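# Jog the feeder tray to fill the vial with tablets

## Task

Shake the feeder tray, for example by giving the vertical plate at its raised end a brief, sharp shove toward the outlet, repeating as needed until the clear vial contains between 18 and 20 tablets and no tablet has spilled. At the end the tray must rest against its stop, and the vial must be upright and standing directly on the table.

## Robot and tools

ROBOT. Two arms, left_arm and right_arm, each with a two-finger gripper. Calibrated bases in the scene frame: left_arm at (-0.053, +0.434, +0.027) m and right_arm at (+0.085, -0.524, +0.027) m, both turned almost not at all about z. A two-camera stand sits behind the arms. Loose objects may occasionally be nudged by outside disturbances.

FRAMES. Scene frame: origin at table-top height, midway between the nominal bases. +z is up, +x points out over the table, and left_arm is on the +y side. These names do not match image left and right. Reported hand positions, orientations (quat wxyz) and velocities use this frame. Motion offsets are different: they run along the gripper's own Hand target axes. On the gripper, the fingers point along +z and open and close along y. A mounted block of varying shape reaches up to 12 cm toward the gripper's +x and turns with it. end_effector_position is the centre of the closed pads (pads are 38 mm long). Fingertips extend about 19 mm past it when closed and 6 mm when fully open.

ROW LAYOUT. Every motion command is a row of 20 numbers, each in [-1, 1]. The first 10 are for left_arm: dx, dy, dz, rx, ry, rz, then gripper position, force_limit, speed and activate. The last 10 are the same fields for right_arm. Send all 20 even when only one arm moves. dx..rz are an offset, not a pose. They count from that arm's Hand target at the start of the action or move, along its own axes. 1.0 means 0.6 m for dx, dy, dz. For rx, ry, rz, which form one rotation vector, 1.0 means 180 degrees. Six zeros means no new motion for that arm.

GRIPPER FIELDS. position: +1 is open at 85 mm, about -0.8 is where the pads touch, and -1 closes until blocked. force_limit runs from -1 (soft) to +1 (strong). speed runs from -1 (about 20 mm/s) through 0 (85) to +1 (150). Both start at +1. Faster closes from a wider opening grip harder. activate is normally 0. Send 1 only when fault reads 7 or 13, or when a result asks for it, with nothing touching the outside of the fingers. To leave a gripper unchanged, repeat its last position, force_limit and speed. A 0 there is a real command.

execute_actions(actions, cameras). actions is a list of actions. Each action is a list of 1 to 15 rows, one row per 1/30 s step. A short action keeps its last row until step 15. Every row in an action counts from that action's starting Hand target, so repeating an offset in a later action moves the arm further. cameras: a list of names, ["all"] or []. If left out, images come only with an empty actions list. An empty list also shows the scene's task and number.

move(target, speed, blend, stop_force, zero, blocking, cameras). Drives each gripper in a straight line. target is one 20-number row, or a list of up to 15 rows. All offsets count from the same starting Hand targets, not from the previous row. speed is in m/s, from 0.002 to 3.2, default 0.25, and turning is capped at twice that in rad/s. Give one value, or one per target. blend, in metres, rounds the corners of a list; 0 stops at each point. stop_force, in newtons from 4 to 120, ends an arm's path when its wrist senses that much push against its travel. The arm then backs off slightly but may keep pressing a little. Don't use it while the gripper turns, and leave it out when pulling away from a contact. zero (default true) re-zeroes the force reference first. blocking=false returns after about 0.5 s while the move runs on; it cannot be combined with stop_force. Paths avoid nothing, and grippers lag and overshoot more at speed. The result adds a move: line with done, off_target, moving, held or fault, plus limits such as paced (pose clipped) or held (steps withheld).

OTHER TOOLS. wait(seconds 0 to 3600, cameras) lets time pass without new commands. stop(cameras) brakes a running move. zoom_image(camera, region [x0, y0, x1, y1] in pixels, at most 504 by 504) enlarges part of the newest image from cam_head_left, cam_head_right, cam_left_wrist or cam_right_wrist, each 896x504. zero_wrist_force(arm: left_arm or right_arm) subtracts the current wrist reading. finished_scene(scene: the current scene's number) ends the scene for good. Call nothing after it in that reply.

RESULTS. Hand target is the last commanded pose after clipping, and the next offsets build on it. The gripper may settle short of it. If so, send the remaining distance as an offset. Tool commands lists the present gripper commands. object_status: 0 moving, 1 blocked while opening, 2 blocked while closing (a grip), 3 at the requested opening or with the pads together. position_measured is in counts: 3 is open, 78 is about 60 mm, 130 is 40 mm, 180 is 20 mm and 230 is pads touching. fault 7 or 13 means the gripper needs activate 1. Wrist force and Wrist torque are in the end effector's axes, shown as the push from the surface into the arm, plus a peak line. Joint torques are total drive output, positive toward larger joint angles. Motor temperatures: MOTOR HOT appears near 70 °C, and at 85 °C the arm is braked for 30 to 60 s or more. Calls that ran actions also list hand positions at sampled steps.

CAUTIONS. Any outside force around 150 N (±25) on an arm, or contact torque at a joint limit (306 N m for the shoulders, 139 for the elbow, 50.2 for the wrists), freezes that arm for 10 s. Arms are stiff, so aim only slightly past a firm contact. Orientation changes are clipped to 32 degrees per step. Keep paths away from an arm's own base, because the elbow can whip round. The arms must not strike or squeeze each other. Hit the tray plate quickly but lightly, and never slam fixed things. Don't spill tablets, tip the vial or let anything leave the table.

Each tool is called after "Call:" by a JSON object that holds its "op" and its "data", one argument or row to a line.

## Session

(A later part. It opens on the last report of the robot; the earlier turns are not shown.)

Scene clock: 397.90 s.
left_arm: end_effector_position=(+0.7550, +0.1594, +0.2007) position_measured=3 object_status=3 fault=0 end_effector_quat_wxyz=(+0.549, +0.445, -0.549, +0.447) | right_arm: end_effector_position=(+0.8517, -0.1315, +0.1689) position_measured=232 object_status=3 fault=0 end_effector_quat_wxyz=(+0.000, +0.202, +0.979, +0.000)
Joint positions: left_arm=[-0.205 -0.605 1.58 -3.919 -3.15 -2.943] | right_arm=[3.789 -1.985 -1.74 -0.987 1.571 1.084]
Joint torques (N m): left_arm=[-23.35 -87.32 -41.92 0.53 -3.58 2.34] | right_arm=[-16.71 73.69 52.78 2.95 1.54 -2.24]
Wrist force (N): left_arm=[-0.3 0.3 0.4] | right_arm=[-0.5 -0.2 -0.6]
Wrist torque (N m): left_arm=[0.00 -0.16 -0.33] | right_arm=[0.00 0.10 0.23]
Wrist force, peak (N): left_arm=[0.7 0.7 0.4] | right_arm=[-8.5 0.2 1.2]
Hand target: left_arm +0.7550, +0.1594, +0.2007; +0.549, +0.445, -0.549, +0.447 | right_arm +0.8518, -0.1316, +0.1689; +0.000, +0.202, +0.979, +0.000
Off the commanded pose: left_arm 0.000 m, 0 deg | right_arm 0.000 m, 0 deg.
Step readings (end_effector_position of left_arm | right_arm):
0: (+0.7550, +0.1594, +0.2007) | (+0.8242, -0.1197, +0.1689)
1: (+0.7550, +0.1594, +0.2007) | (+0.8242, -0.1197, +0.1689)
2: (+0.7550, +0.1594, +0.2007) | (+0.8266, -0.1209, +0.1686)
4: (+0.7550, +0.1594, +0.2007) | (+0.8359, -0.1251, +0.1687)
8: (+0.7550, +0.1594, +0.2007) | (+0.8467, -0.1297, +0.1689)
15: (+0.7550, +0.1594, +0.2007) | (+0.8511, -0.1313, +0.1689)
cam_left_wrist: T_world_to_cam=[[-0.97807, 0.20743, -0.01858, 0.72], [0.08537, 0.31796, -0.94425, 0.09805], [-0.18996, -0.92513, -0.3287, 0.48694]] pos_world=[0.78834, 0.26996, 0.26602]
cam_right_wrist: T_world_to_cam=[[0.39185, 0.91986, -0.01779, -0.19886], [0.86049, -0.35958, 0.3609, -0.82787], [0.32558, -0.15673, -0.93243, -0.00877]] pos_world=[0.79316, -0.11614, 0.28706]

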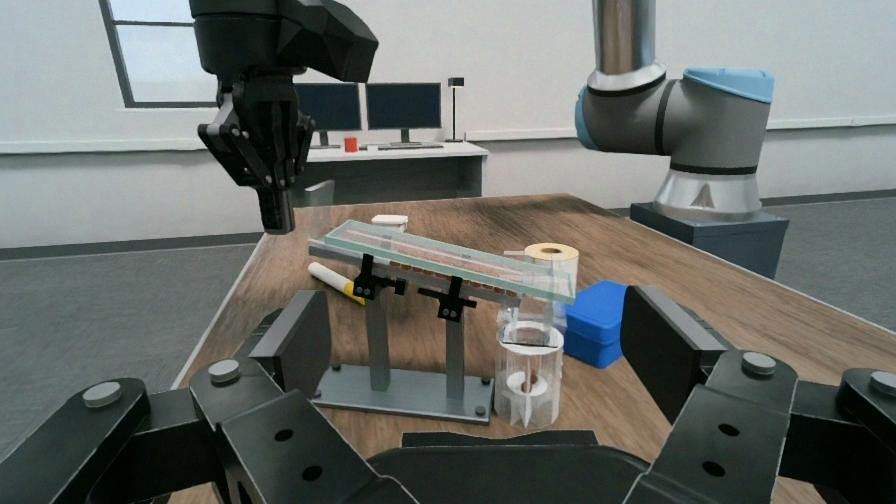

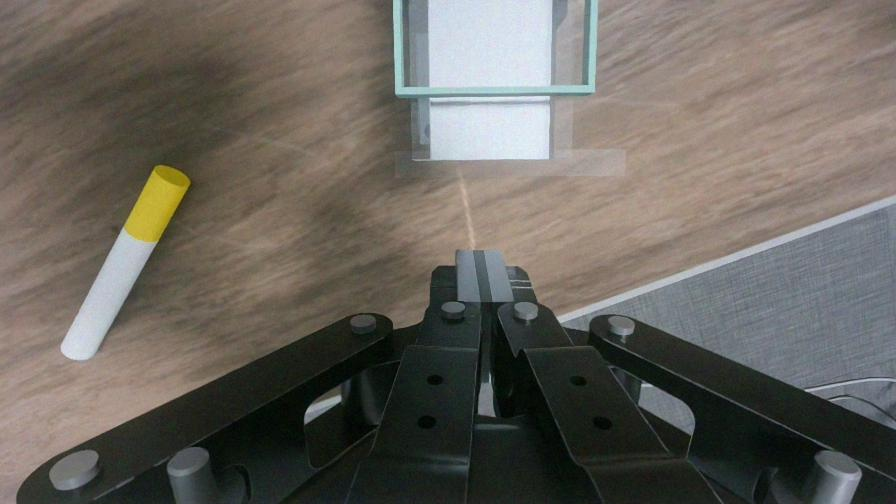

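Call:
{"op": "execute_actions", "data": {
  "actions": [
    [[0,0,0,0,0,0,1,1,1,0, 0.002,0,0,0,0,0,-1,1,0,0],[0,0,0,0,0,0,1,1,1,0, 0.006,0,0,0,0,0,-1,1,0,0],[0,0,0,0,0,0,1,1,1,0, 0.012,0,0,0,0,0,-1,1,0,0],[0,0,0,0,0,0,1,1,1,0, 0.018,0,0,0,0,0,-1,1,0,0],[0,0,0,0,0,0,1,1,1,0, 0.024,0,0,0,0,0,-1,1,0,0],[0,0,0,0,0,0,1,1,1,0, 0.029,0,0,0,0,0,-1,1,0,0],[0,0,0,0,0,0,1,1,1,0, 0.033,0,0,0,0,0,-1,1,0,0],[0,0,0,0,0,0,1,1,1,0, 0.0365,0,0,0,0,0,-1,1,0,0],[0,0,0,0,0,0,1,1,1,0, 0.0395,0,0,0,0,0,-1,1,0,0],[0,0,0,0,0,0,1,1,1,0, 0.042,0,0,0,0,0,-1,1,0,0],[0,0,0,0,0,0,1,1,1,0, 0.044,0,0,0,0,0,-1,1,0,0],[0,0,0,0,0,0,1,1,1,0, 0.046,0,0,0,0,0,-1,1,0,0],[0,0,0,0,0,0,1,1,1,0, 0.048,0,0,0,0,0,-1,1,0,0],[0,0,0,0,0,0,1,1,1,0, 0.05,0,0,0,0,0,-1,1,0,0],[0,0,0,0,0,0,1,1,1,0, 0.05,0,0,0,0,0,-1,1,0,0]],
    [[0,0,0,0,0,0,1,1,1,0, -0.05,0,0,0,0,0,-1,1,0,0]]
  ],
  "cameras": ["cam_left_wrist","cam_right_wrist"]
}}

Call:
{"op": "zoom_image", "data": {
  "camera": "cam_left_wrist",
  "region": [370, 240, 530, 330]
}}

Call:
{"op": "zoom_image", "data": {
  "camera": "cam_left_wrist",
  "region": [480, 320, 580, 440]
}}

Scene clock: 457.77 s.
left_arm: end_effector_position=(+0.7550, +0.1594, +0.2007) position_measured=3 object_status=3 fault=0 end_effector_quat_wxyz=(+0.549, +0.445, -0.549, +0.447) | right_arm: end_effector_position=(+0.8517, -0.1315, +0.1689) position_measured=232 object_status=3 fault=0 end_effector_quat_wxyz=(+0.000, +0.202, +0.979, +0.000)
Joint positions: left_arm=[-0.205 -0.605 1.58 -3.919 -3.15 -2.943] | right_arm=[3.789 -1.985 -1.74 -0.987 1.571 1.084]
Joint torques (N m): left_arm=[-21.88 -88.5 -42.05 0.54 -3.42 1.84] | right_arm=[-12.13 74.61 54.37 2.9 1.29 -2.3]
Wrist force (N): left_arm=[0.1 0.5 -0.2] | right_arm=[-0.5 0.1 -0.6]
Wrist torque (N m): left_arm=[0.04 -0.23 -0.33] | right_arm=[0.04 0.10 0.22]
Wrist force, peak (N): left_arm=[0.5 0.8 0.0] | right_arm=[6.8 0.9 -2.0]
Hand target: left_arm +0.7550, +0.1594, +0.2007; +0.549, +0.445, -0.549, +0.447 | right_arm +0.8518, -0.1316, +0.1689; +0.000, +0.202, +0.979, +0.000
Off the commanded pose: left_arm 0.000 m, 0 deg | right_arm 0.000 m, 0 deg.
Step readings (end_effector_position of left_arm | right_arm):
0: (+0.7550, +0.1594, +0.2007) | (+0.8518, -0.1316, +0.1689)
1: (+0.7550, +0.1594, +0.2007) | (+0.8518, -0.1316, +0.1689)
2: (+0.7550, +0.1594, +0.2007) | (+0.8517, -0.1315, +0.1689)
4: (+0.7550, +0.1594, +0.2007) | (+0.8505, -0.1310, +0.1690)
8: (+0.7550, +0.1594, +0.2007) | (+0.8425, -0.1275, +0.1689)
15: (+0.7550, +0.1594, +0.2007) | (+0.8294, -0.1219, +0.1689)
16: (+0.7550, +0.1594, +0.2007) | (+0.8282, -0.1214, +0.1689)
17: (+0.7550, +0.1594, +0.2007) | (+0.8294, -0.1221, +0.1685)
19: (+0.7550, +0.1594, +0.2007) | (+0.8376, -0.1258, +0.1687)
23: (+0.7550, +0.1594, +0.2007) | (+0.8473, -0.1299, +0.1689)
30: (+0.7550, +0.1594, +0.2007) | (+0.8512, -0.1314, +0.1689)
cam_left_wrist: T_world_to_cam=[[-0.97807, 0.20743, -0.01858, 0.72], [0.08537, 0.31796, -0.94425, 0.09805], [-0.18996, -0.92513, -0.3287, 0.48694]] pos_world=[0.78834, 0.26996, 0.26602]
cam_right_wrist: T_world_to_cam=[[0.39185, 0.91986, -0.01779, -0.1989], [0.86049, -0.35958, 0.3609, -0.82796], [0.32558, -0.15673, -0.93243, -0.00881]] pos_world=[0.79326, -0.11614, 0.28706]

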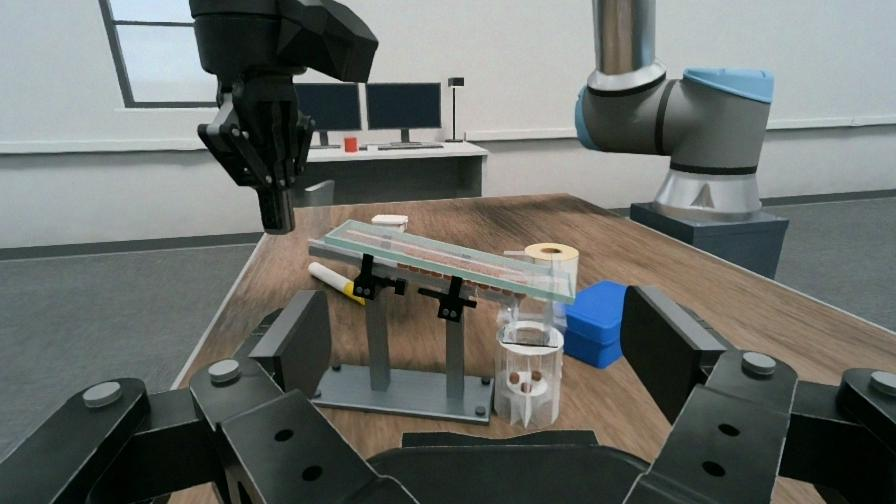

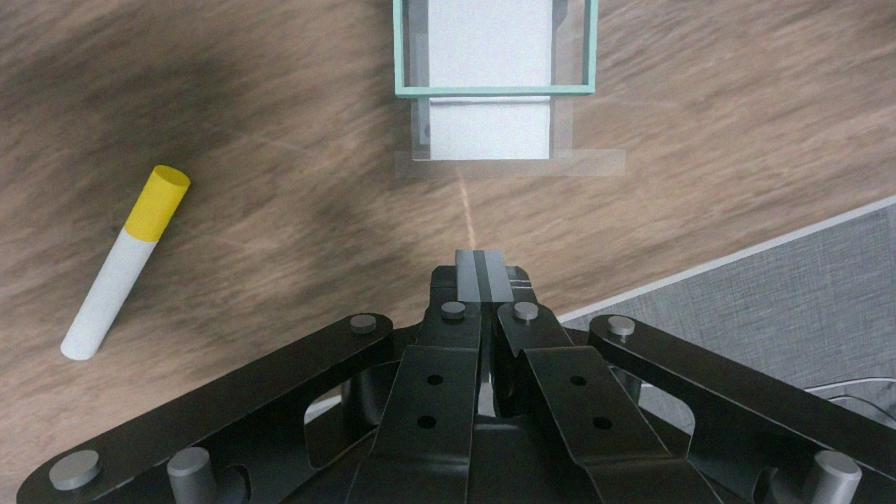

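Scaled by 3.150.

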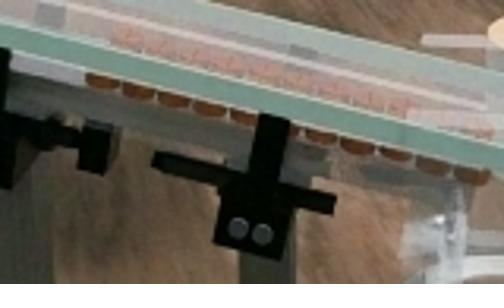

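Scaled by 4.200.

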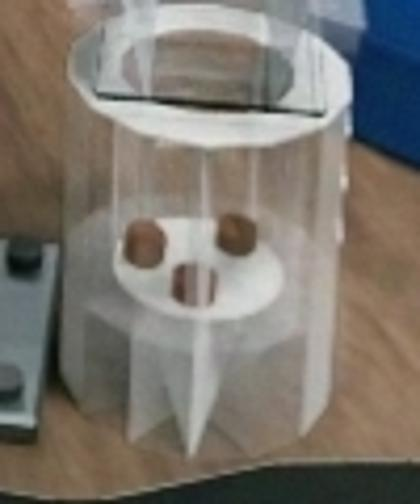

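Call:
{"op": "execute_actions", "data": {
  "actions": [
    [[0,0,0,0,0,0,1,1,1,0, 0.002,0,0,0,0,0,-1,1,0,0],[0,0,0,0,0,0,1,1,1,0, 0.006,0,0,0,0,0,-1,1,0,0],[0,0,0,0,0,0,1,1,1,0, 0.012,0,0,0,0,0,-1,1,0,0],[0,0,0,0,0,0,1,1,1,0, 0.018,0,0,0,0,0,-1,1,0,0],[0,0,0,0,0,0,1,1,1,0, 0.024,0,0,0,0,0,-1,1,0,0],[0,0,0,0,0,0,1,1,1,0, 0.029,0,0,0,0,0,-1,1,0,0],[0,0,0,0,0,0,1,1,1,0, 0.033,0,0,0,0,0,-1,1,0,0],[0,0,0,0,0,0,1,1,1,0, 0.0365,0,0,0,0,0,-1,1,0,0],[0,0,0,0,0,0,1,1,1,0, 0.0395,0,0,0,0,0,-1,1,0,0],[0,0,0,0,0,0,1,1,1,0, 0.042,0,0,0,0,0,-1,1,0,0],[0,0,0,0,0,0,1,1,1,0, 0.044,0,0,0,0,0,-1,1,0,0],[0,0,0,0,0,0,1,1,1,0, 0.046,0,0,0,0,0,-1,1,0,0],[0,0,0,0,0,0,1,1,1,0, 0.048,0,0,0,0,0,-1,1,0,0],[0,0,0,0,0,0,1,1,1,0, 0.05,0,0,0,0,0,-1,1,0,0],[0,0,0,0,0,0,1,1,1,0, 0.05,0,0,0,0,0,-1,1,0,0]],
    [[0,0,0,0,0,0,1,1,1,0, -0.05,0,0,0,0,0,-1,1,0,0]],
    [[0,0,0,0,0,0,1,1,1,0, 0.002,0,0,0,0,0,-1,1,0,0],[0,0,0,0,0,0,1,1,1,0, 0.006,0,0,0,0,0,-1,1,0,0],[0,0,0,0,0,0,1,1,1,0, 0.012,0,0,0,0,0,-1,1,0,0],[0,0,0,0,0,0,1,1,1,0, 0.018,0,0,0,0,0,-1,1,0,0],[0,0,0,0,0,0,1,1,1,0, 0.024,0,0,0,0,0,-1,1,0,0],[0,0,0,0,0,0,1,1,1,0, 0.029,0,0,0,0,0,-1,1,0,0],[0,0,0,0,0,0,1,1,1,0, 0.033,0,0,0,0,0,-1,1,0,0],[0,0,0,0,0,0,1,1,1,0, 0.0365,0,0,0,0,0,-1,1,0,0],[0,0,0,0,0,0,1,1,1,0, 0.0395,0,0,0,0,0,-1,1,0,0],[0,0,0,0,0,0,1,1,1,0, 0.042,0,0,0,0,0,-1,1,0,0],[0,0,0,0,0,0,1,1,1,0, 0.044,0,0,0,0,0,-1,1,0,0],[0,0,0,0,0,0,1,1,1,0, 0.046,0,0,0,0,0,-1,1,0,0],[0,0,0,0,0,0,1,1,1,0, 0.048,0,0,0,0,0,-1,1,0,0],[0,0,0,0,0,0,1,1,1,0, 0.05,0,0,0,0,0,-1,1,0,0],[0,0,0,0,0,0,1,1,1,0, 0.05,0,0,0,0,0,-1,1,0,0]],
    [[0,0,0,0,0,0,1,1,1,0, -0.05,0,0,0,0,0,-1,1,0,0]]
  ],
  "cameras": ["cam_left_wrist","cam_right_wrist"]
}}

Call:
{"op": "zoom_image", "data": {
  "camera": "cam_left_wrist",
  "region": [370, 240, 530, 330]
}}

Call:
{"op": "zoom_image", "data": {
  "camera": "cam_left_wrist",
  "region": [480, 320, 580, 440]
}}

Scene clock: 528.43 s.
left_arm: end_effector_position=(+0.7550, +0.1594, +0.2007) position_measured=3 object_status=3 fault=0 end_effector_quat_wxyz=(+0.549, +0.445, -0.549, +0.447) | right_arm: end_effector_position=(+0.8517, -0.1315, +0.1689) position_measured=232 object_status=3 fault=0 end_effector_quat_wxyz=(+0.000, +0.202, +0.979, +0.000)
Joint positions: left_arm=[-0.205 -0.605 1.58 -3.919 -3.15 -2.943] | right_arm=[3.789 -1.985 -1.74 -0.987 1.571 1.084]
Joint torques (N m): left_arm=[-21.82 -87.92 -42.28 0.66 -3.28 2.07] | right_arm=[-14.66 74.37 53.28 3.21 1.17 -2.26]
Wrist force (N): left_arm=[0.1 0.5 -0.1] | right_arm=[-0.3 0.1 -0.2]
Wrist torque (N m): left_arm=[0.04 -0.22 -0.33] | right_arm=[0.04 0.07 0.22]
Wrist force, peak (N): left_arm=[0.1 1.0 -0.2] | right_arm=[6.8 0.7 -1.9]
Hand target: left_arm +0.7550, +0.1594, +0.2007; +0.549, +0.445, -0.549, +0.447 | right_arm +0.8518, -0.1316, +0.1689; +0.000, +0.202, +0.979, +0.000
Off the commanded pose: left_arm 0.000 m, 0 deg | right_arm 0.000 m, 0 deg.
Step readings (end_effector_position of left_arm | right_arm):
0: (+0.7550, +0.1594, +0.2007) | (+0.8518, -0.1316, +0.1689)
1: (+0.7550, +0.1594, +0.2007) | (+0.8518, -0.1316, +0.1689)
2: (+0.7550, +0.1594, +0.2007) | (+0.8517, -0.1315, +0.1689)
4: (+0.7550, +0.1594, +0.2007) | (+0.8505, -0.1310, +0.1690)
8: (+0.7550, +0.1594, +0.2007) | (+0.8425, -0.1275, +0.1689)
15: (+0.7550, +0.1594, +0.2007) | (+0.8294, -0.1219, +0.1689)
16: (+0.7550, +0.1594, +0.2007) | (+0.8282, -0.1214, +0.1689)
17: (+0.7550, +0.1594, +0.2007) | (+0.8294, -0.1221, +0.1685)
19: (+0.7550, +0.1594, +0.2007) | (+0.8376, -0.1258, +0.1687)
23: (+0.7550, +0.1594, +0.2007) | (+0.8473, -0.1299, +0.1689)
30: (+0.7550, +0.1594, +0.2007) | (+0.8512, -0.1314, +0.1689)
31: (+0.7550, +0.1594, +0.2007) | (+0.8513, -0.1314, +0.1689)
32: (+0.7550, +0.1594, +0.2007) | (+0.8514, -0.1314, +0.1689)
34: (+0.7550, +0.1594, +0.2007) | (+0.8503, -0.1309, +0.1690)
38: (+0.7550, +0.1594, +0.2007) | (+0.8424, -0.1275, +0.1689)
45: (+0.7550, +0.1594, +0.2007) | (+0.8294, -0.1219, +0.1689)
46: (+0.7550, +0.1594, +0.2007) | (+0.8282, -0.1214, +0.1689)
47: (+0.7550, +0.1594, +0.2007) | (+0.8294, -0.1221, +0.1685)
49: (+0.7550, +0.1594, +0.2007) | (+0.8376, -0.1258, +0.1687)
53: (+0.7550, +0.1594, +0.2007) | (+0.8473, -0.1299, +0.1689)
60: (+0.7550, +0.1594, +0.2007) | (+0.8512, -0.1314, +0.1689)
cam_left_wrist: T_world_to_cam=[[-0.97807, 0.20743, -0.01858, 0.72], [0.08537, 0.31796, -0.94425, 0.09805], [-0.18996, -0.92513, -0.3287, 0.48694]] pos_world=[0.78834, 0.26996, 0.26602]
cam_right_wrist: T_world_to_cam=[[0.39185, 0.91986, -0.01779, -0.1989], [0.86049, -0.35958, 0.3609, -0.82796], [0.32558, -0.15673, -0.93243, -0.00881]] pos_world=[0.79326, -0.11614, 0.28706]

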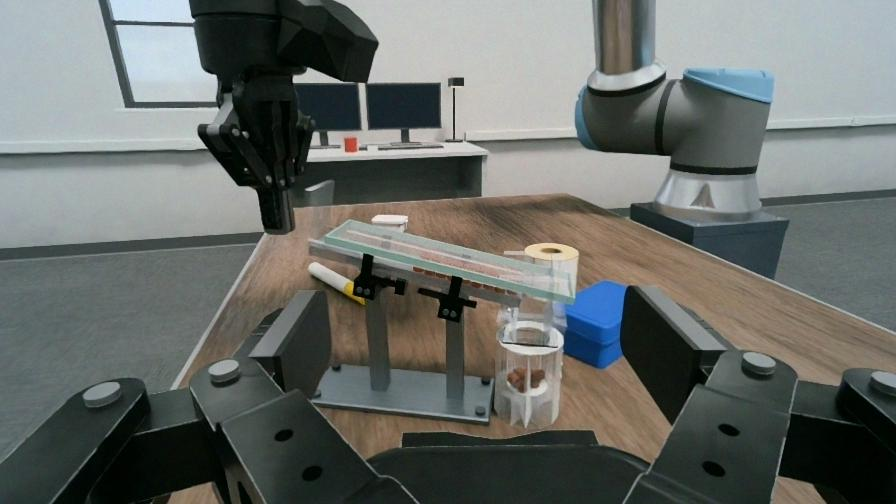

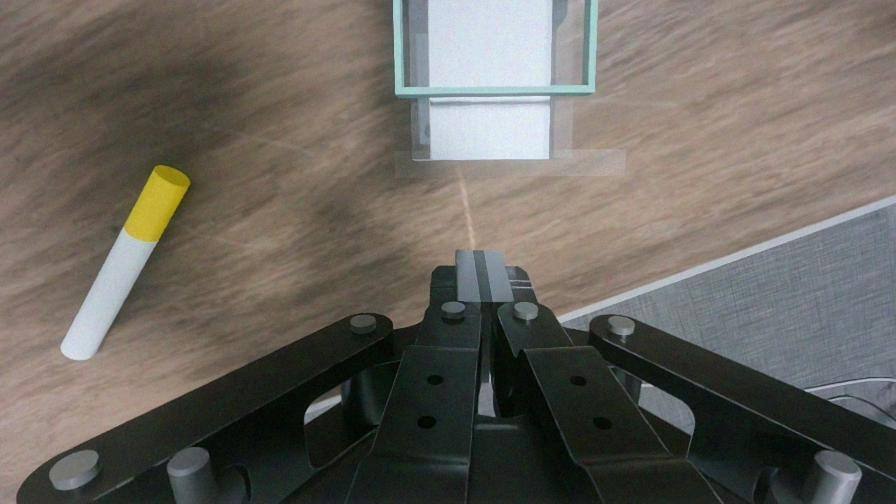

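Scaled by 3.150.

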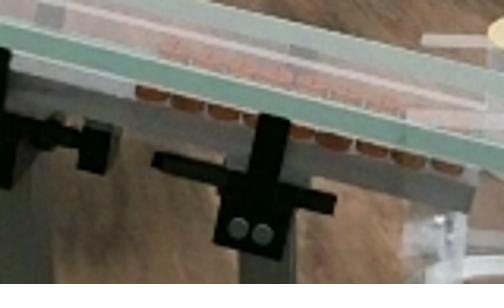

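Scaled by 4.200.

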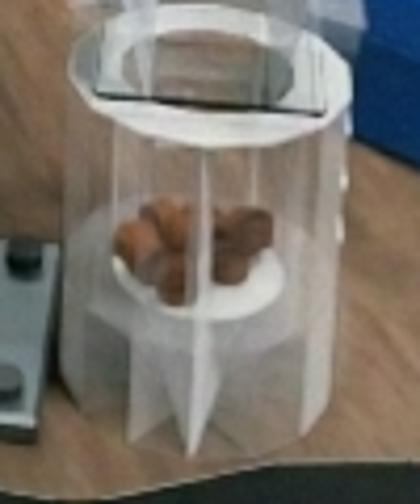

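Call:
{"op": "execute_actions", "data": {
  "actions": [
    [[0,0,0,0,0,0,1,1,1,0, 0.02,0,0,0,0,0,-1,1,0,0]],
    [[0,0,0,0,0,0,1,1,1,0, 0.03,0,0,0,0,0,-1,1,0,0]],
    [[0,0,0,0,0,0,1,1,1,0, -0.03,0,0,0,0,0,-1,1,0,0]]
  ],
  "cameras": ["cam_left_wrist"]
}}

Call:
{"op": "zoom_image", "data": {
  "camera": "cam_left_wrist",
  "region": [370, 240, 530, 330]
}}

Call:
{"op": "zoom_image", "data": {
  "camera": "cam_left_wrist",
  "region": [480, 320, 580, 440]
}}

Scene clock: 569.50 s.
left_arm: end_effector_position=(+0.7550, +0.1594, +0.2007) position_measured=3 object_status=3 fault=0 end_effector_quat_wxyz=(+0.549, +0.445, -0.549, +0.447) | right_arm: end_effector_position=(+0.8407, -0.1268, +0.1689) position_measured=232 object_status=3 fault=0 end_effector_quat_wxyz=(+0.000, +0.202, +0.979, +0.000)
Joint positions: left_arm=[-0.205 -0.605 1.58 -3.919 -3.15 -2.943] | right_arm=[3.802 -1.975 -1.756 -0.982 1.571 1.097]
Joint torques (N m): left_arm=[-24 -87.46 -42.11 0.16 -3.39 2.16] | right_arm=[-14.86 72.35 53.27 3.06 -0.32 -2.28]
Wrist force (N): left_arm=[-0.2 0.5 0.0] | right_arm=[-0.6 0.2 -0.7]
Wrist torque (N m): left_arm=[0.03 -0.18 -0.33] | right_arm=[0.05 0.12 0.23]
Wrist force, peak (N): left_arm=[0.5 0.8 0.4] | right_arm=[-8.0 0.0 0.4]
Hand target: left_arm +0.7550, +0.1594, +0.2007; +0.549, +0.445, -0.549, +0.447 | right_arm +0.8408, -0.1268, +0.1689; +0.000, +0.202, +0.979, +0.000
Off the commanded pose: left_arm 0.000 m, 0 deg | right_arm 0.000 m, 0 deg.
Step readings (end_effector_position of left_arm | right_arm):
0: (+0.7550, +0.1594, +0.2007) | (+0.8518, -0.1316, +0.1689)
1: (+0.7550, +0.1594, +0.2007) | (+0.8518, -0.1316, +0.1689)
2: (+0.7550, +0.1594, +0.2007) | (+0.8508, -0.1311, +0.1690)
4: (+0.7550, +0.1594, +0.2007) | (+0.8471, -0.1295, +0.1690)
8: (+0.7550, +0.1594, +0.2007) | (+0.8428, -0.1277, +0.1689)
15: (+0.7550, +0.1594, +0.2007) | (+0.8410, -0.1269, +0.1689)
16: (+0.7550, +0.1594, +0.2007) | (+0.8410, -0.1269, +0.1689)
17: (+0.7550, +0.1594, +0.2007) | (+0.8391, -0.1260, +0.1690)
19: (+0.7550, +0.1594, +0.2007) | (+0.8334, -0.1236, +0.1689)
23: (+0.7550, +0.1594, +0.2007) | (+0.8271, -0.1209, +0.1689)
30: (+0.7550, +0.1594, +0.2007) | (+0.8246, -0.1198, +0.1689)
31: (+0.7550, +0.1594, +0.2007) | (+0.8245, -0.1198, +0.1689)
32: (+0.7550, +0.1594, +0.2007) | (+0.8258, -0.1204, +0.1688)
34: (+0.7550, +0.1594, +0.2007) | (+0.8313, -0.1229, +0.1688)
38: (+0.7550, +0.1594, +0.2007) | (+0.8378, -0.1256, +0.1689)
45: (+0.7550, +0.1594, +0.2007) | (+0.8404, -0.1267, +0.1689)
cam_left_wrist: T_world_to_cam=[[-0.97807, 0.20743, -0.01858, 0.72], [0.08537, 0.31796, -0.94425, 0.09805], [-0.18996, -0.92513, -0.3287, 0.48694]] pos_world=[0.78834, 0.26996, 0.26602]

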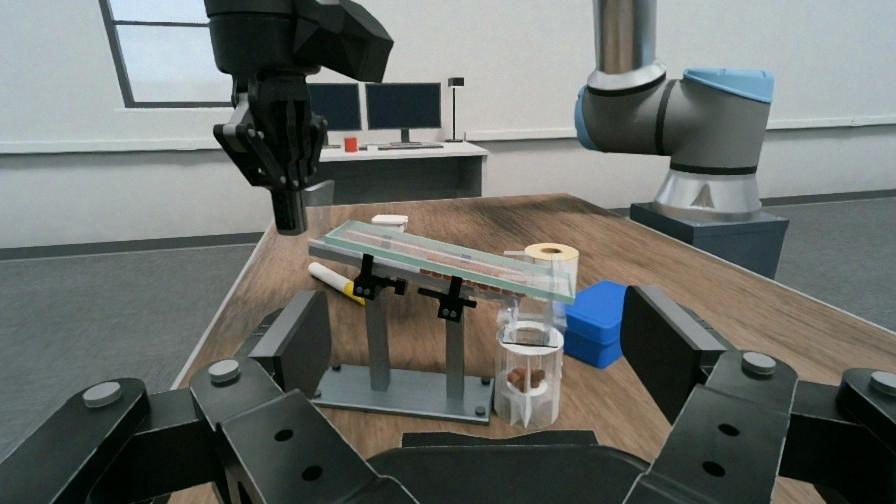

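Scaled by 3.150.

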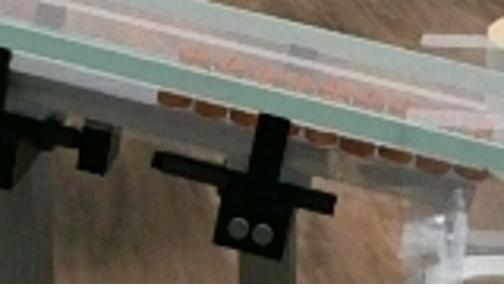

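Scaled by 4.200.

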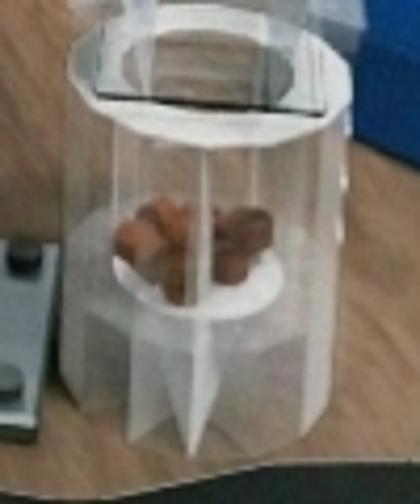

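Call:
{"op": "execute_actions", "data": {
  "actions": [
    [[0,0,0,0,0,0,1,1,1,0, 0.03,0,0,0,0,0,-1,1,0,0]],
    [[0,0,0,0,0,0,1,1,1,0, -0.03,0,0,0,0,0,-1,1,0,0]],
    [[0,0,0,0,0,0,1,1,1,0, 0.03,0,0,0,0,0,-1,1,0,0]],
    [[0,0,0,0,0,0,1,1,1,0, -0.03,0,0,0,0,0,-1,1,0,0]],
    [[0,0,0,0,0,0,1,1,1,0, 0.03,0,0,0,0,0,-1,1,0,0]],
    [[0,0,0,0,0,0,1,1,1,0, -0.03,0,0,0,0,0,-1,1,0,0]]
  ],
  "cameras": ["cam_left_wrist"]
}}

Call:
{"op": "zoom_image", "data": {
  "camera": "cam_left_wrist",
  "region": [370, 240, 530, 330]
}}

Call:
{"op": "zoom_image", "data": {
  "camera": "cam_left_wrist",
  "region": [480, 320, 580, 440]
}}

Scene clock: 589.20 s.
left_arm: end_effector_position=(+0.7550, +0.1594, +0.2007) position_measured=3 object_status=3 fault=0 end_effector_quat_wxyz=(+0.549, +0.445, -0.549, +0.447) | right_arm: end_effector_position=(+0.8407, -0.1268, +0.1689) position_measured=232 object_status=3 fault=0 end_effector_quat_wxyz=(+0.000, +0.202, +0.979, +0.000)
Joint positions: left_arm=[-0.205 -0.605 1.58 -3.919 -3.15 -2.943] | right_arm=[3.802 -1.975 -1.756 -0.982 1.571 1.097]
Joint torques (N m): left_arm=[-19.69 -90.03 -41.04 0.59 -3.02 2.04] | right_arm=[-12.71 73.43 54.16 2.63 -0.13 -2.4]
Wrist force (N): left_arm=[0.0 0.2 -0.3] | right_arm=[-0.5 0.4 -0.7]
Wrist torque (N m): left_arm=[-0.02 -0.21 -0.33] | right_arm=[0.09 0.10 0.23]
Wrist force, peak (N): left_arm=[0.2 0.9 -0.3] | right_arm=[-7.9 -0.2 0.3]
Hand target: left_arm +0.7550, +0.1594, +0.2007; +0.549, +0.445, -0.549, +0.447 | right_arm +0.8408, -0.1268, +0.1689; +0.000, +0.202, +0.979, +0.000
Off the commanded pose: left_arm 0.000 m, 0 deg | right_arm 0.000 m, 0 deg.
Step readings (end_effector_position of left_arm | right_arm):
0: (+0.7550, +0.1594, +0.2007) | (+0.8408, -0.1268, +0.1689)
1: (+0.7550, +0.1594, +0.2007) | (+0.8408, -0.1268, +0.1689)
2: (+0.7550, +0.1594, +0.2007) | (+0.8391, -0.1260, +0.1691)
4: (+0.7550, +0.1594, +0.2007) | (+0.8335, -0.1236, +0.1690)
8: (+0.7550, +0.1594, +0.2007) | (+0.8272, -0.1209, +0.1689)
15: (+0.7550, +0.1594, +0.2007) | (+0.8246, -0.1198, +0.1689)
16: (+0.7550, +0.1594, +0.2007) | (+0.8246, -0.1198, +0.1689)
17: (+0.7550, +0.1594, +0.2007) | (+0.8258, -0.1204, +0.1688)
19: (+0.7550, +0.1594, +0.2007) | (+0.8313, -0.1229, +0.1688)
23: (+0.7550, +0.1594, +0.2007) | (+0.8378, -0.1256, +0.1689)
30: (+0.7550, +0.1594, +0.2007) | (+0.8404, -0.1267, +0.1689)
31: (+0.7550, +0.1594, +0.2007) | (+0.8405, -0.1267, +0.1689)
32: (+0.7550, +0.1594, +0.2007) | (+0.8389, -0.1259, +0.1691)
34: (+0.7550, +0.1594, +0.2007) | (+0.8334, -0.1236, +0.1690)
38: (+0.7550, +0.1594, +0.2007) | (+0.8271, -0.1209, +0.1689)
45: (+0.7550, +0.1594, +0.2007) | (+0.8246, -0.1199, +0.1689)
46: (+0.7550, +0.1594, +0.2007) | (+0.8246, -0.1198, +0.1689)
47: (+0.7550, +0.1594, +0.2007) | (+0.8258, -0.1204, +0.1688)
49: (+0.7550, +0.1594, +0.2007) | (+0.8313, -0.1229, +0.1688)
53: (+0.7550, +0.1594, +0.2007) | (+0.8378, -0.1256, +0.1689)
60: (+0.7550, +0.1594, +0.2007) | (+0.8404, -0.1266, +0.1689)
61: (+0.7550, +0.1594, +0.2007) | (+0.8405, -0.1267, +0.1689)
62: (+0.7550, +0.1594, +0.2007) | (+0.8389, -0.1259, +0.1691)
64: (+0.7550, +0.1594, +0.2007) | (+0.8334, -0.1236, +0.1690)
68: (+0.7550, +0.1594, +0.2007) | (+0.8271, -0.1209, +0.1689)
75: (+0.7550, +0.1594, +0.2007) | (+0.8246, -0.1199, +0.1689)
76: (+0.7550, +0.1594, +0.2007) | (+0.8246, -0.1198, +0.1689)
77: (+0.7550, +0.1594, +0.2007) | (+0.8258, -0.1205, +0.1688)
79: (+0.7550, +0.1594, +0.2007) | (+0.8313, -0.1229, +0.1688)
83: (+0.7550, +0.1594, +0.2007) | (+0.8378, -0.1256, +0.1689)
90: (+0.7550, +0.1594, +0.2007) | (+0.8404, -0.1266, +0.1689)
cam_left_wrist: T_world_to_cam=[[-0.97807, 0.20743, -0.01858, 0.72], [0.08537, 0.31796, -0.94425, 0.09805], [-0.18996, -0.92513, -0.3287, 0.48694]] pos_world=[0.78834, 0.26996, 0.26602]

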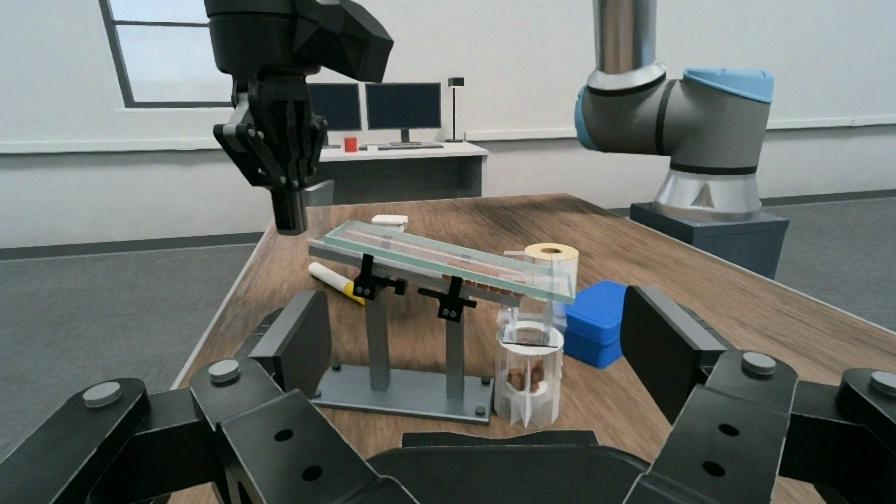

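Scaled by 3.150.

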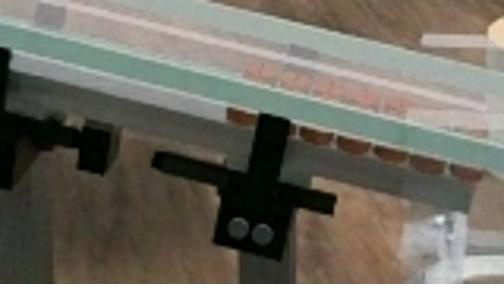

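Scaled by 4.200.

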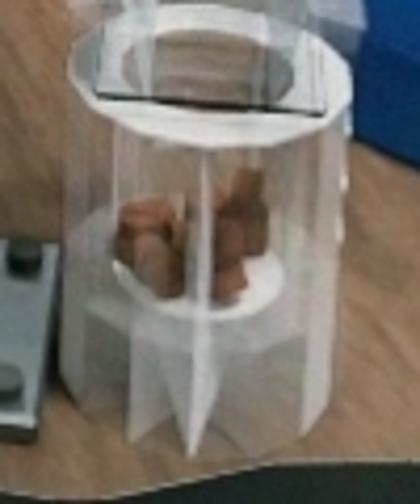

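Call:
{"op": "execute_actions", "data": {
  "actions": [
    [[0,0,0,0,0,0,1,1,1,0, 0.03,0,0,0,0,0,-1,1,0,0]],
    [[0,0,0,0,0,0,1,1,1,0, -0.03,0,0,0,0,0,-1,1,0,0]]
  ],
  "cameras": ["cam_left_wrist"]
}}

Call:
{"op": "zoom_image", "data": {
  "camera": "cam_left_wrist",
  "region": [370, 240, 530, 330]
}}

Call:
{"op": "zoom_image", "data": {
  "camera": "cam_left_wrist",
  "region": [480, 320, 580, 440]
}}

Scene clock: 603.90 s.
left_arm: end_effector_position=(+0.7550, +0.1594, +0.2007) position_measured=3 object_status=3 fault=0 end_effector_quat_wxyz=(+0.549, +0.445, -0.549, +0.447) | right_arm: end_effector_position=(+0.8407, -0.1268, +0.1689) position_measured=232 object_status=3 fault=0 end_effector_quat_wxyz=(+0.000, +0.202, +0.979, +0.000)
Joint positions: left_arm=[-0.205 -0.605 1.58 -3.919 -3.15 -2.943] | right_arm=[3.802 -1.975 -1.756 -0.982 1.571 1.097]
Joint torques (N m): left_arm=[-19.41 -88.2 -41.99 0.13 -3.44 2.07] | right_arm=[-15.72 75.28 54.58 2.66 -0.68 -2.39]
Wrist force (N): left_arm=[0.3 0.3 -0.2] | right_arm=[-0.6 -0.2 -1.0]
Wrist torque (N m): left_arm=[-0.01 -0.25 -0.33] | right_arm=[-0.01 0.12 0.23]
Wrist force, peak (N): left_arm=[-0.3 0.8 -0.3] | right_arm=[-7.9 0.1 0.3]
Hand target: left_arm +0.7550, +0.1594, +0.2007; +0.549, +0.445, -0.549, +0.447 | right_arm +0.8408, -0.1268, +0.1689; +0.000, +0.202, +0.979, +0.000
Off the commanded pose: left_arm 0.000 m, 0 deg | right_arm 0.000 m, 0 deg.
Step readings (end_effector_position of left_arm | right_arm):
0: (+0.7550, +0.1594, +0.2007) | (+0.8408, -0.1268, +0.1689)
1: (+0.7550, +0.1594, +0.2007) | (+0.8408, -0.1268, +0.1689)
2: (+0.7550, +0.1594, +0.2007) | (+0.8391, -0.1260, +0.1691)
4: (+0.7550, +0.1594, +0.2007) | (+0.8335, -0.1236, +0.1690)
8: (+0.7550, +0.1594, +0.2007) | (+0.8272, -0.1209, +0.1689)
15: (+0.7550, +0.1594, +0.2007) | (+0.8246, -0.1199, +0.1689)
16: (+0.7550, +0.1594, +0.2007) | (+0.8246, -0.1198, +0.1689)
17: (+0.7550, +0.1594, +0.2007) | (+0.8258, -0.1205, +0.1688)
19: (+0.7550, +0.1594, +0.2007) | (+0.8313, -0.1229, +0.1688)
23: (+0.7550, +0.1594, +0.2007) | (+0.8378, -0.1256, +0.1689)
30: (+0.7550, +0.1594, +0.2007) | (+0.8404, -0.1266, +0.1689)
cam_left_wrist: T_world_to_cam=[[-0.97807, 0.20743, -0.01858, 0.72], [0.08537, 0.31796, -0.94425, 0.09805], [-0.18996, -0.92513, -0.3287, 0.48694]] pos_world=[0.78834, 0.26996, 0.26602]

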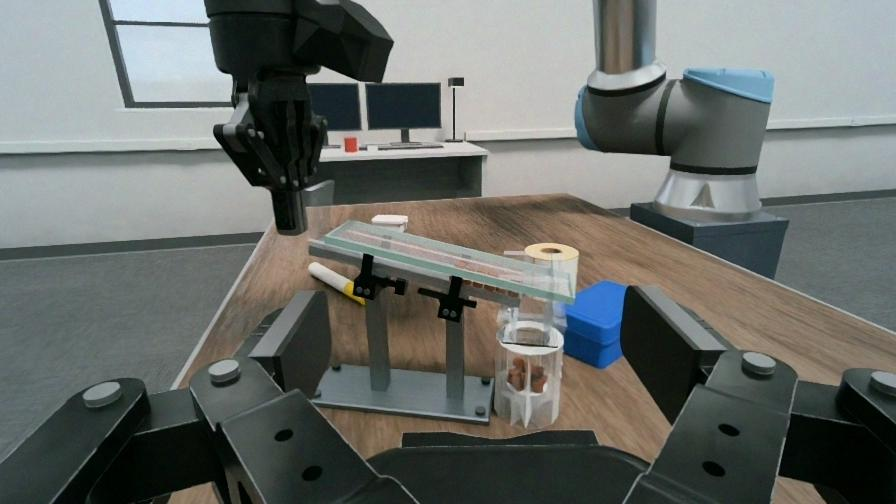

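Scaled by 3.150.

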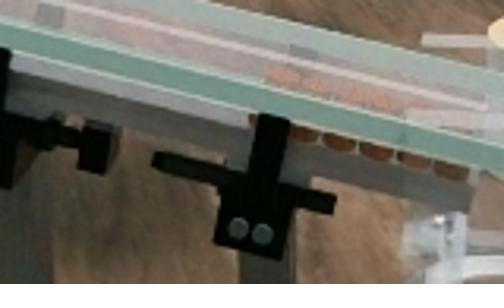

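Scaled by 4.200.

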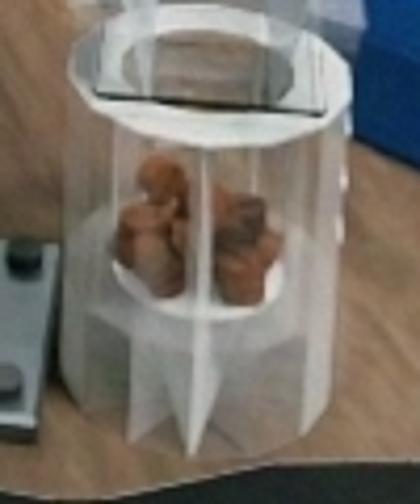

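Call:
{"op": "move", "data": {
  "target": [
    [0,0,0,0,0,0,1,1,1,0, -0.01,0,-0.15,0,0,0,-1,1,0,0],
    [0,0,0,0,0,0,1,1,1,0, 0.2022,-0.038,-0.2683,0,0,0,-1,1,0,0]
  ],
  "blend": [0.03,0],
  "speed": 0.4,
  "cameras": ["cam_right_wrist","cam_head_left"]
}}

Call:
{"op": "zoom_image", "data": {
  "camera": "cam_right_wrist",
  "region": [410, 0, 590, 180]
}}

Scene clock: 625.97 s.
left_arm: end_effector_position=(+0.7550, +0.1594, +0.2007) position_measured=3 object_status=3 fault=0 end_effector_quat_wxyz=(+0.549, +0.445, -0.549, +0.447) | right_arm: end_effector_position=(+0.7206, -0.0997, +0.3298) position_measured=232 object_status=3 fault=0 end_effector_quat_wxyz=(+0.000, +0.202, +0.979, +0.000)
Joint positions: left_arm=[-0.205 -0.605 1.58 -3.919 -3.15 -2.943] | right_arm=[3.931 -1.716 -1.782 -1.214 1.571 1.226]
Joint torques (N m): left_arm=[-20.54 -87.6 -41.37 0.36 -3.56 2.07] | right_arm=[10.52 72.78 39.01 2.89 -1.3 2.97]
Wrist force (N): left_arm=[-0.3 0.7 0.2] | right_arm=[-0.1 0.1 -1.0]
Wrist torque (N m): left_arm=[0.07 -0.16 -0.34] | right_arm=[0.04 0.02 -0.07]
Wrist force, peak (N): left_arm=[0.3 0.8 0.1] | right_arm=[-3.3 0.2 -2.3]
Hand target: left_arm +0.7550, +0.1594, +0.2007; +0.549, +0.445, -0.549, +0.447 | right_arm +0.7204, -0.0996, +0.3300; +0.000, +0.202, +0.979, +0.000
Off the commanded pose: left_arm 0.000 m, 0 deg | right_arm 0.000 m, 0 deg.
move: done
cam_right_wrist: T_world_to_cam=[[0.39185, 0.91986, -0.01779, -0.17401], [0.86049, -0.35958, 0.3609, -0.76175], [0.32558, -0.15673, -0.93243, 0.1889]] pos_world=[0.66216, -0.08424, 0.44796]
Images, in order (width x height): cam_head_left 896x504, cam_right_wrist 896x504.

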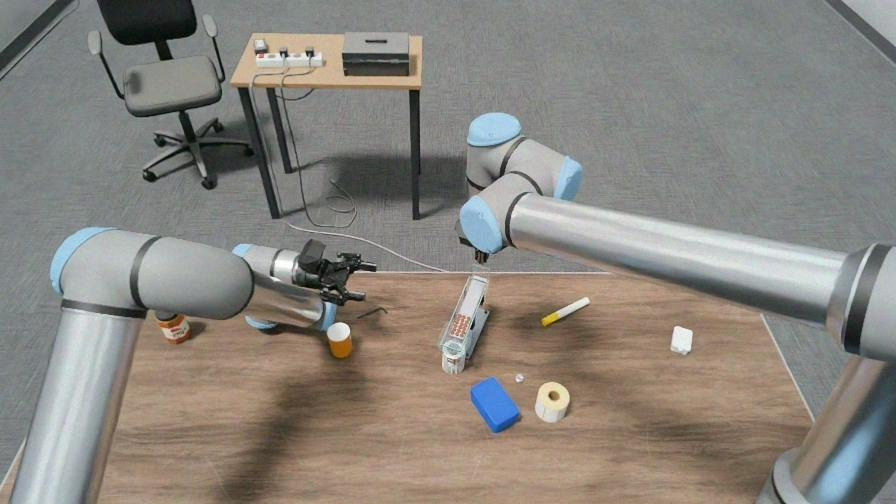

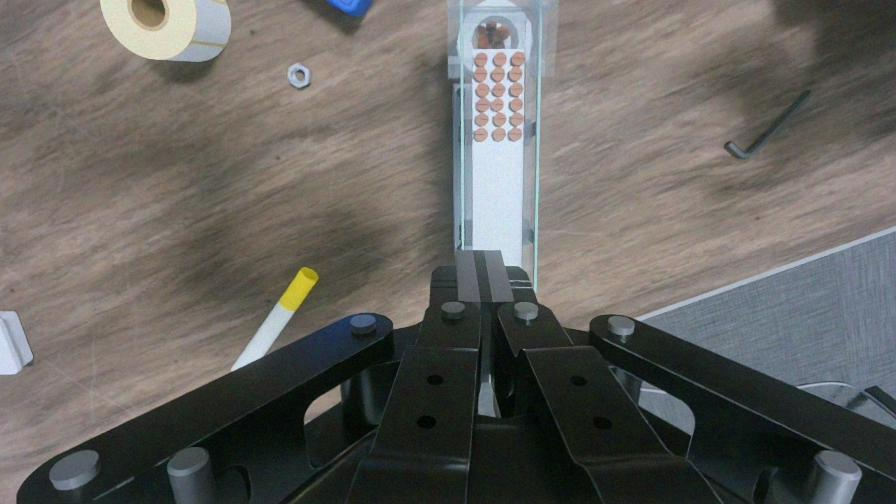

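Scaled by 2.800.

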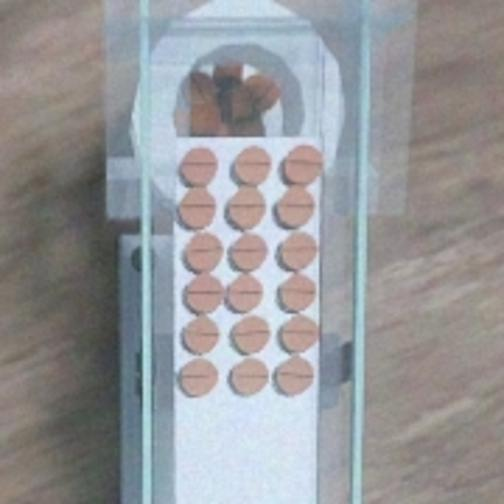

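Call:
{"op": "zoom_image", "data": {
  "camera": "cam_head_left",
  "region": [430, 270, 500, 370]
}}

Scaled by 5.040.

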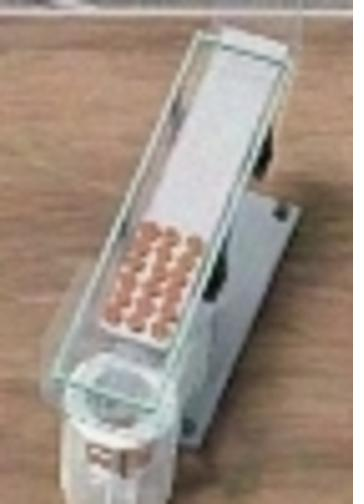

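Call:
{"op": "finished_scene", "data": {
  "scene": 1
}}

The scene is finished: the task was done.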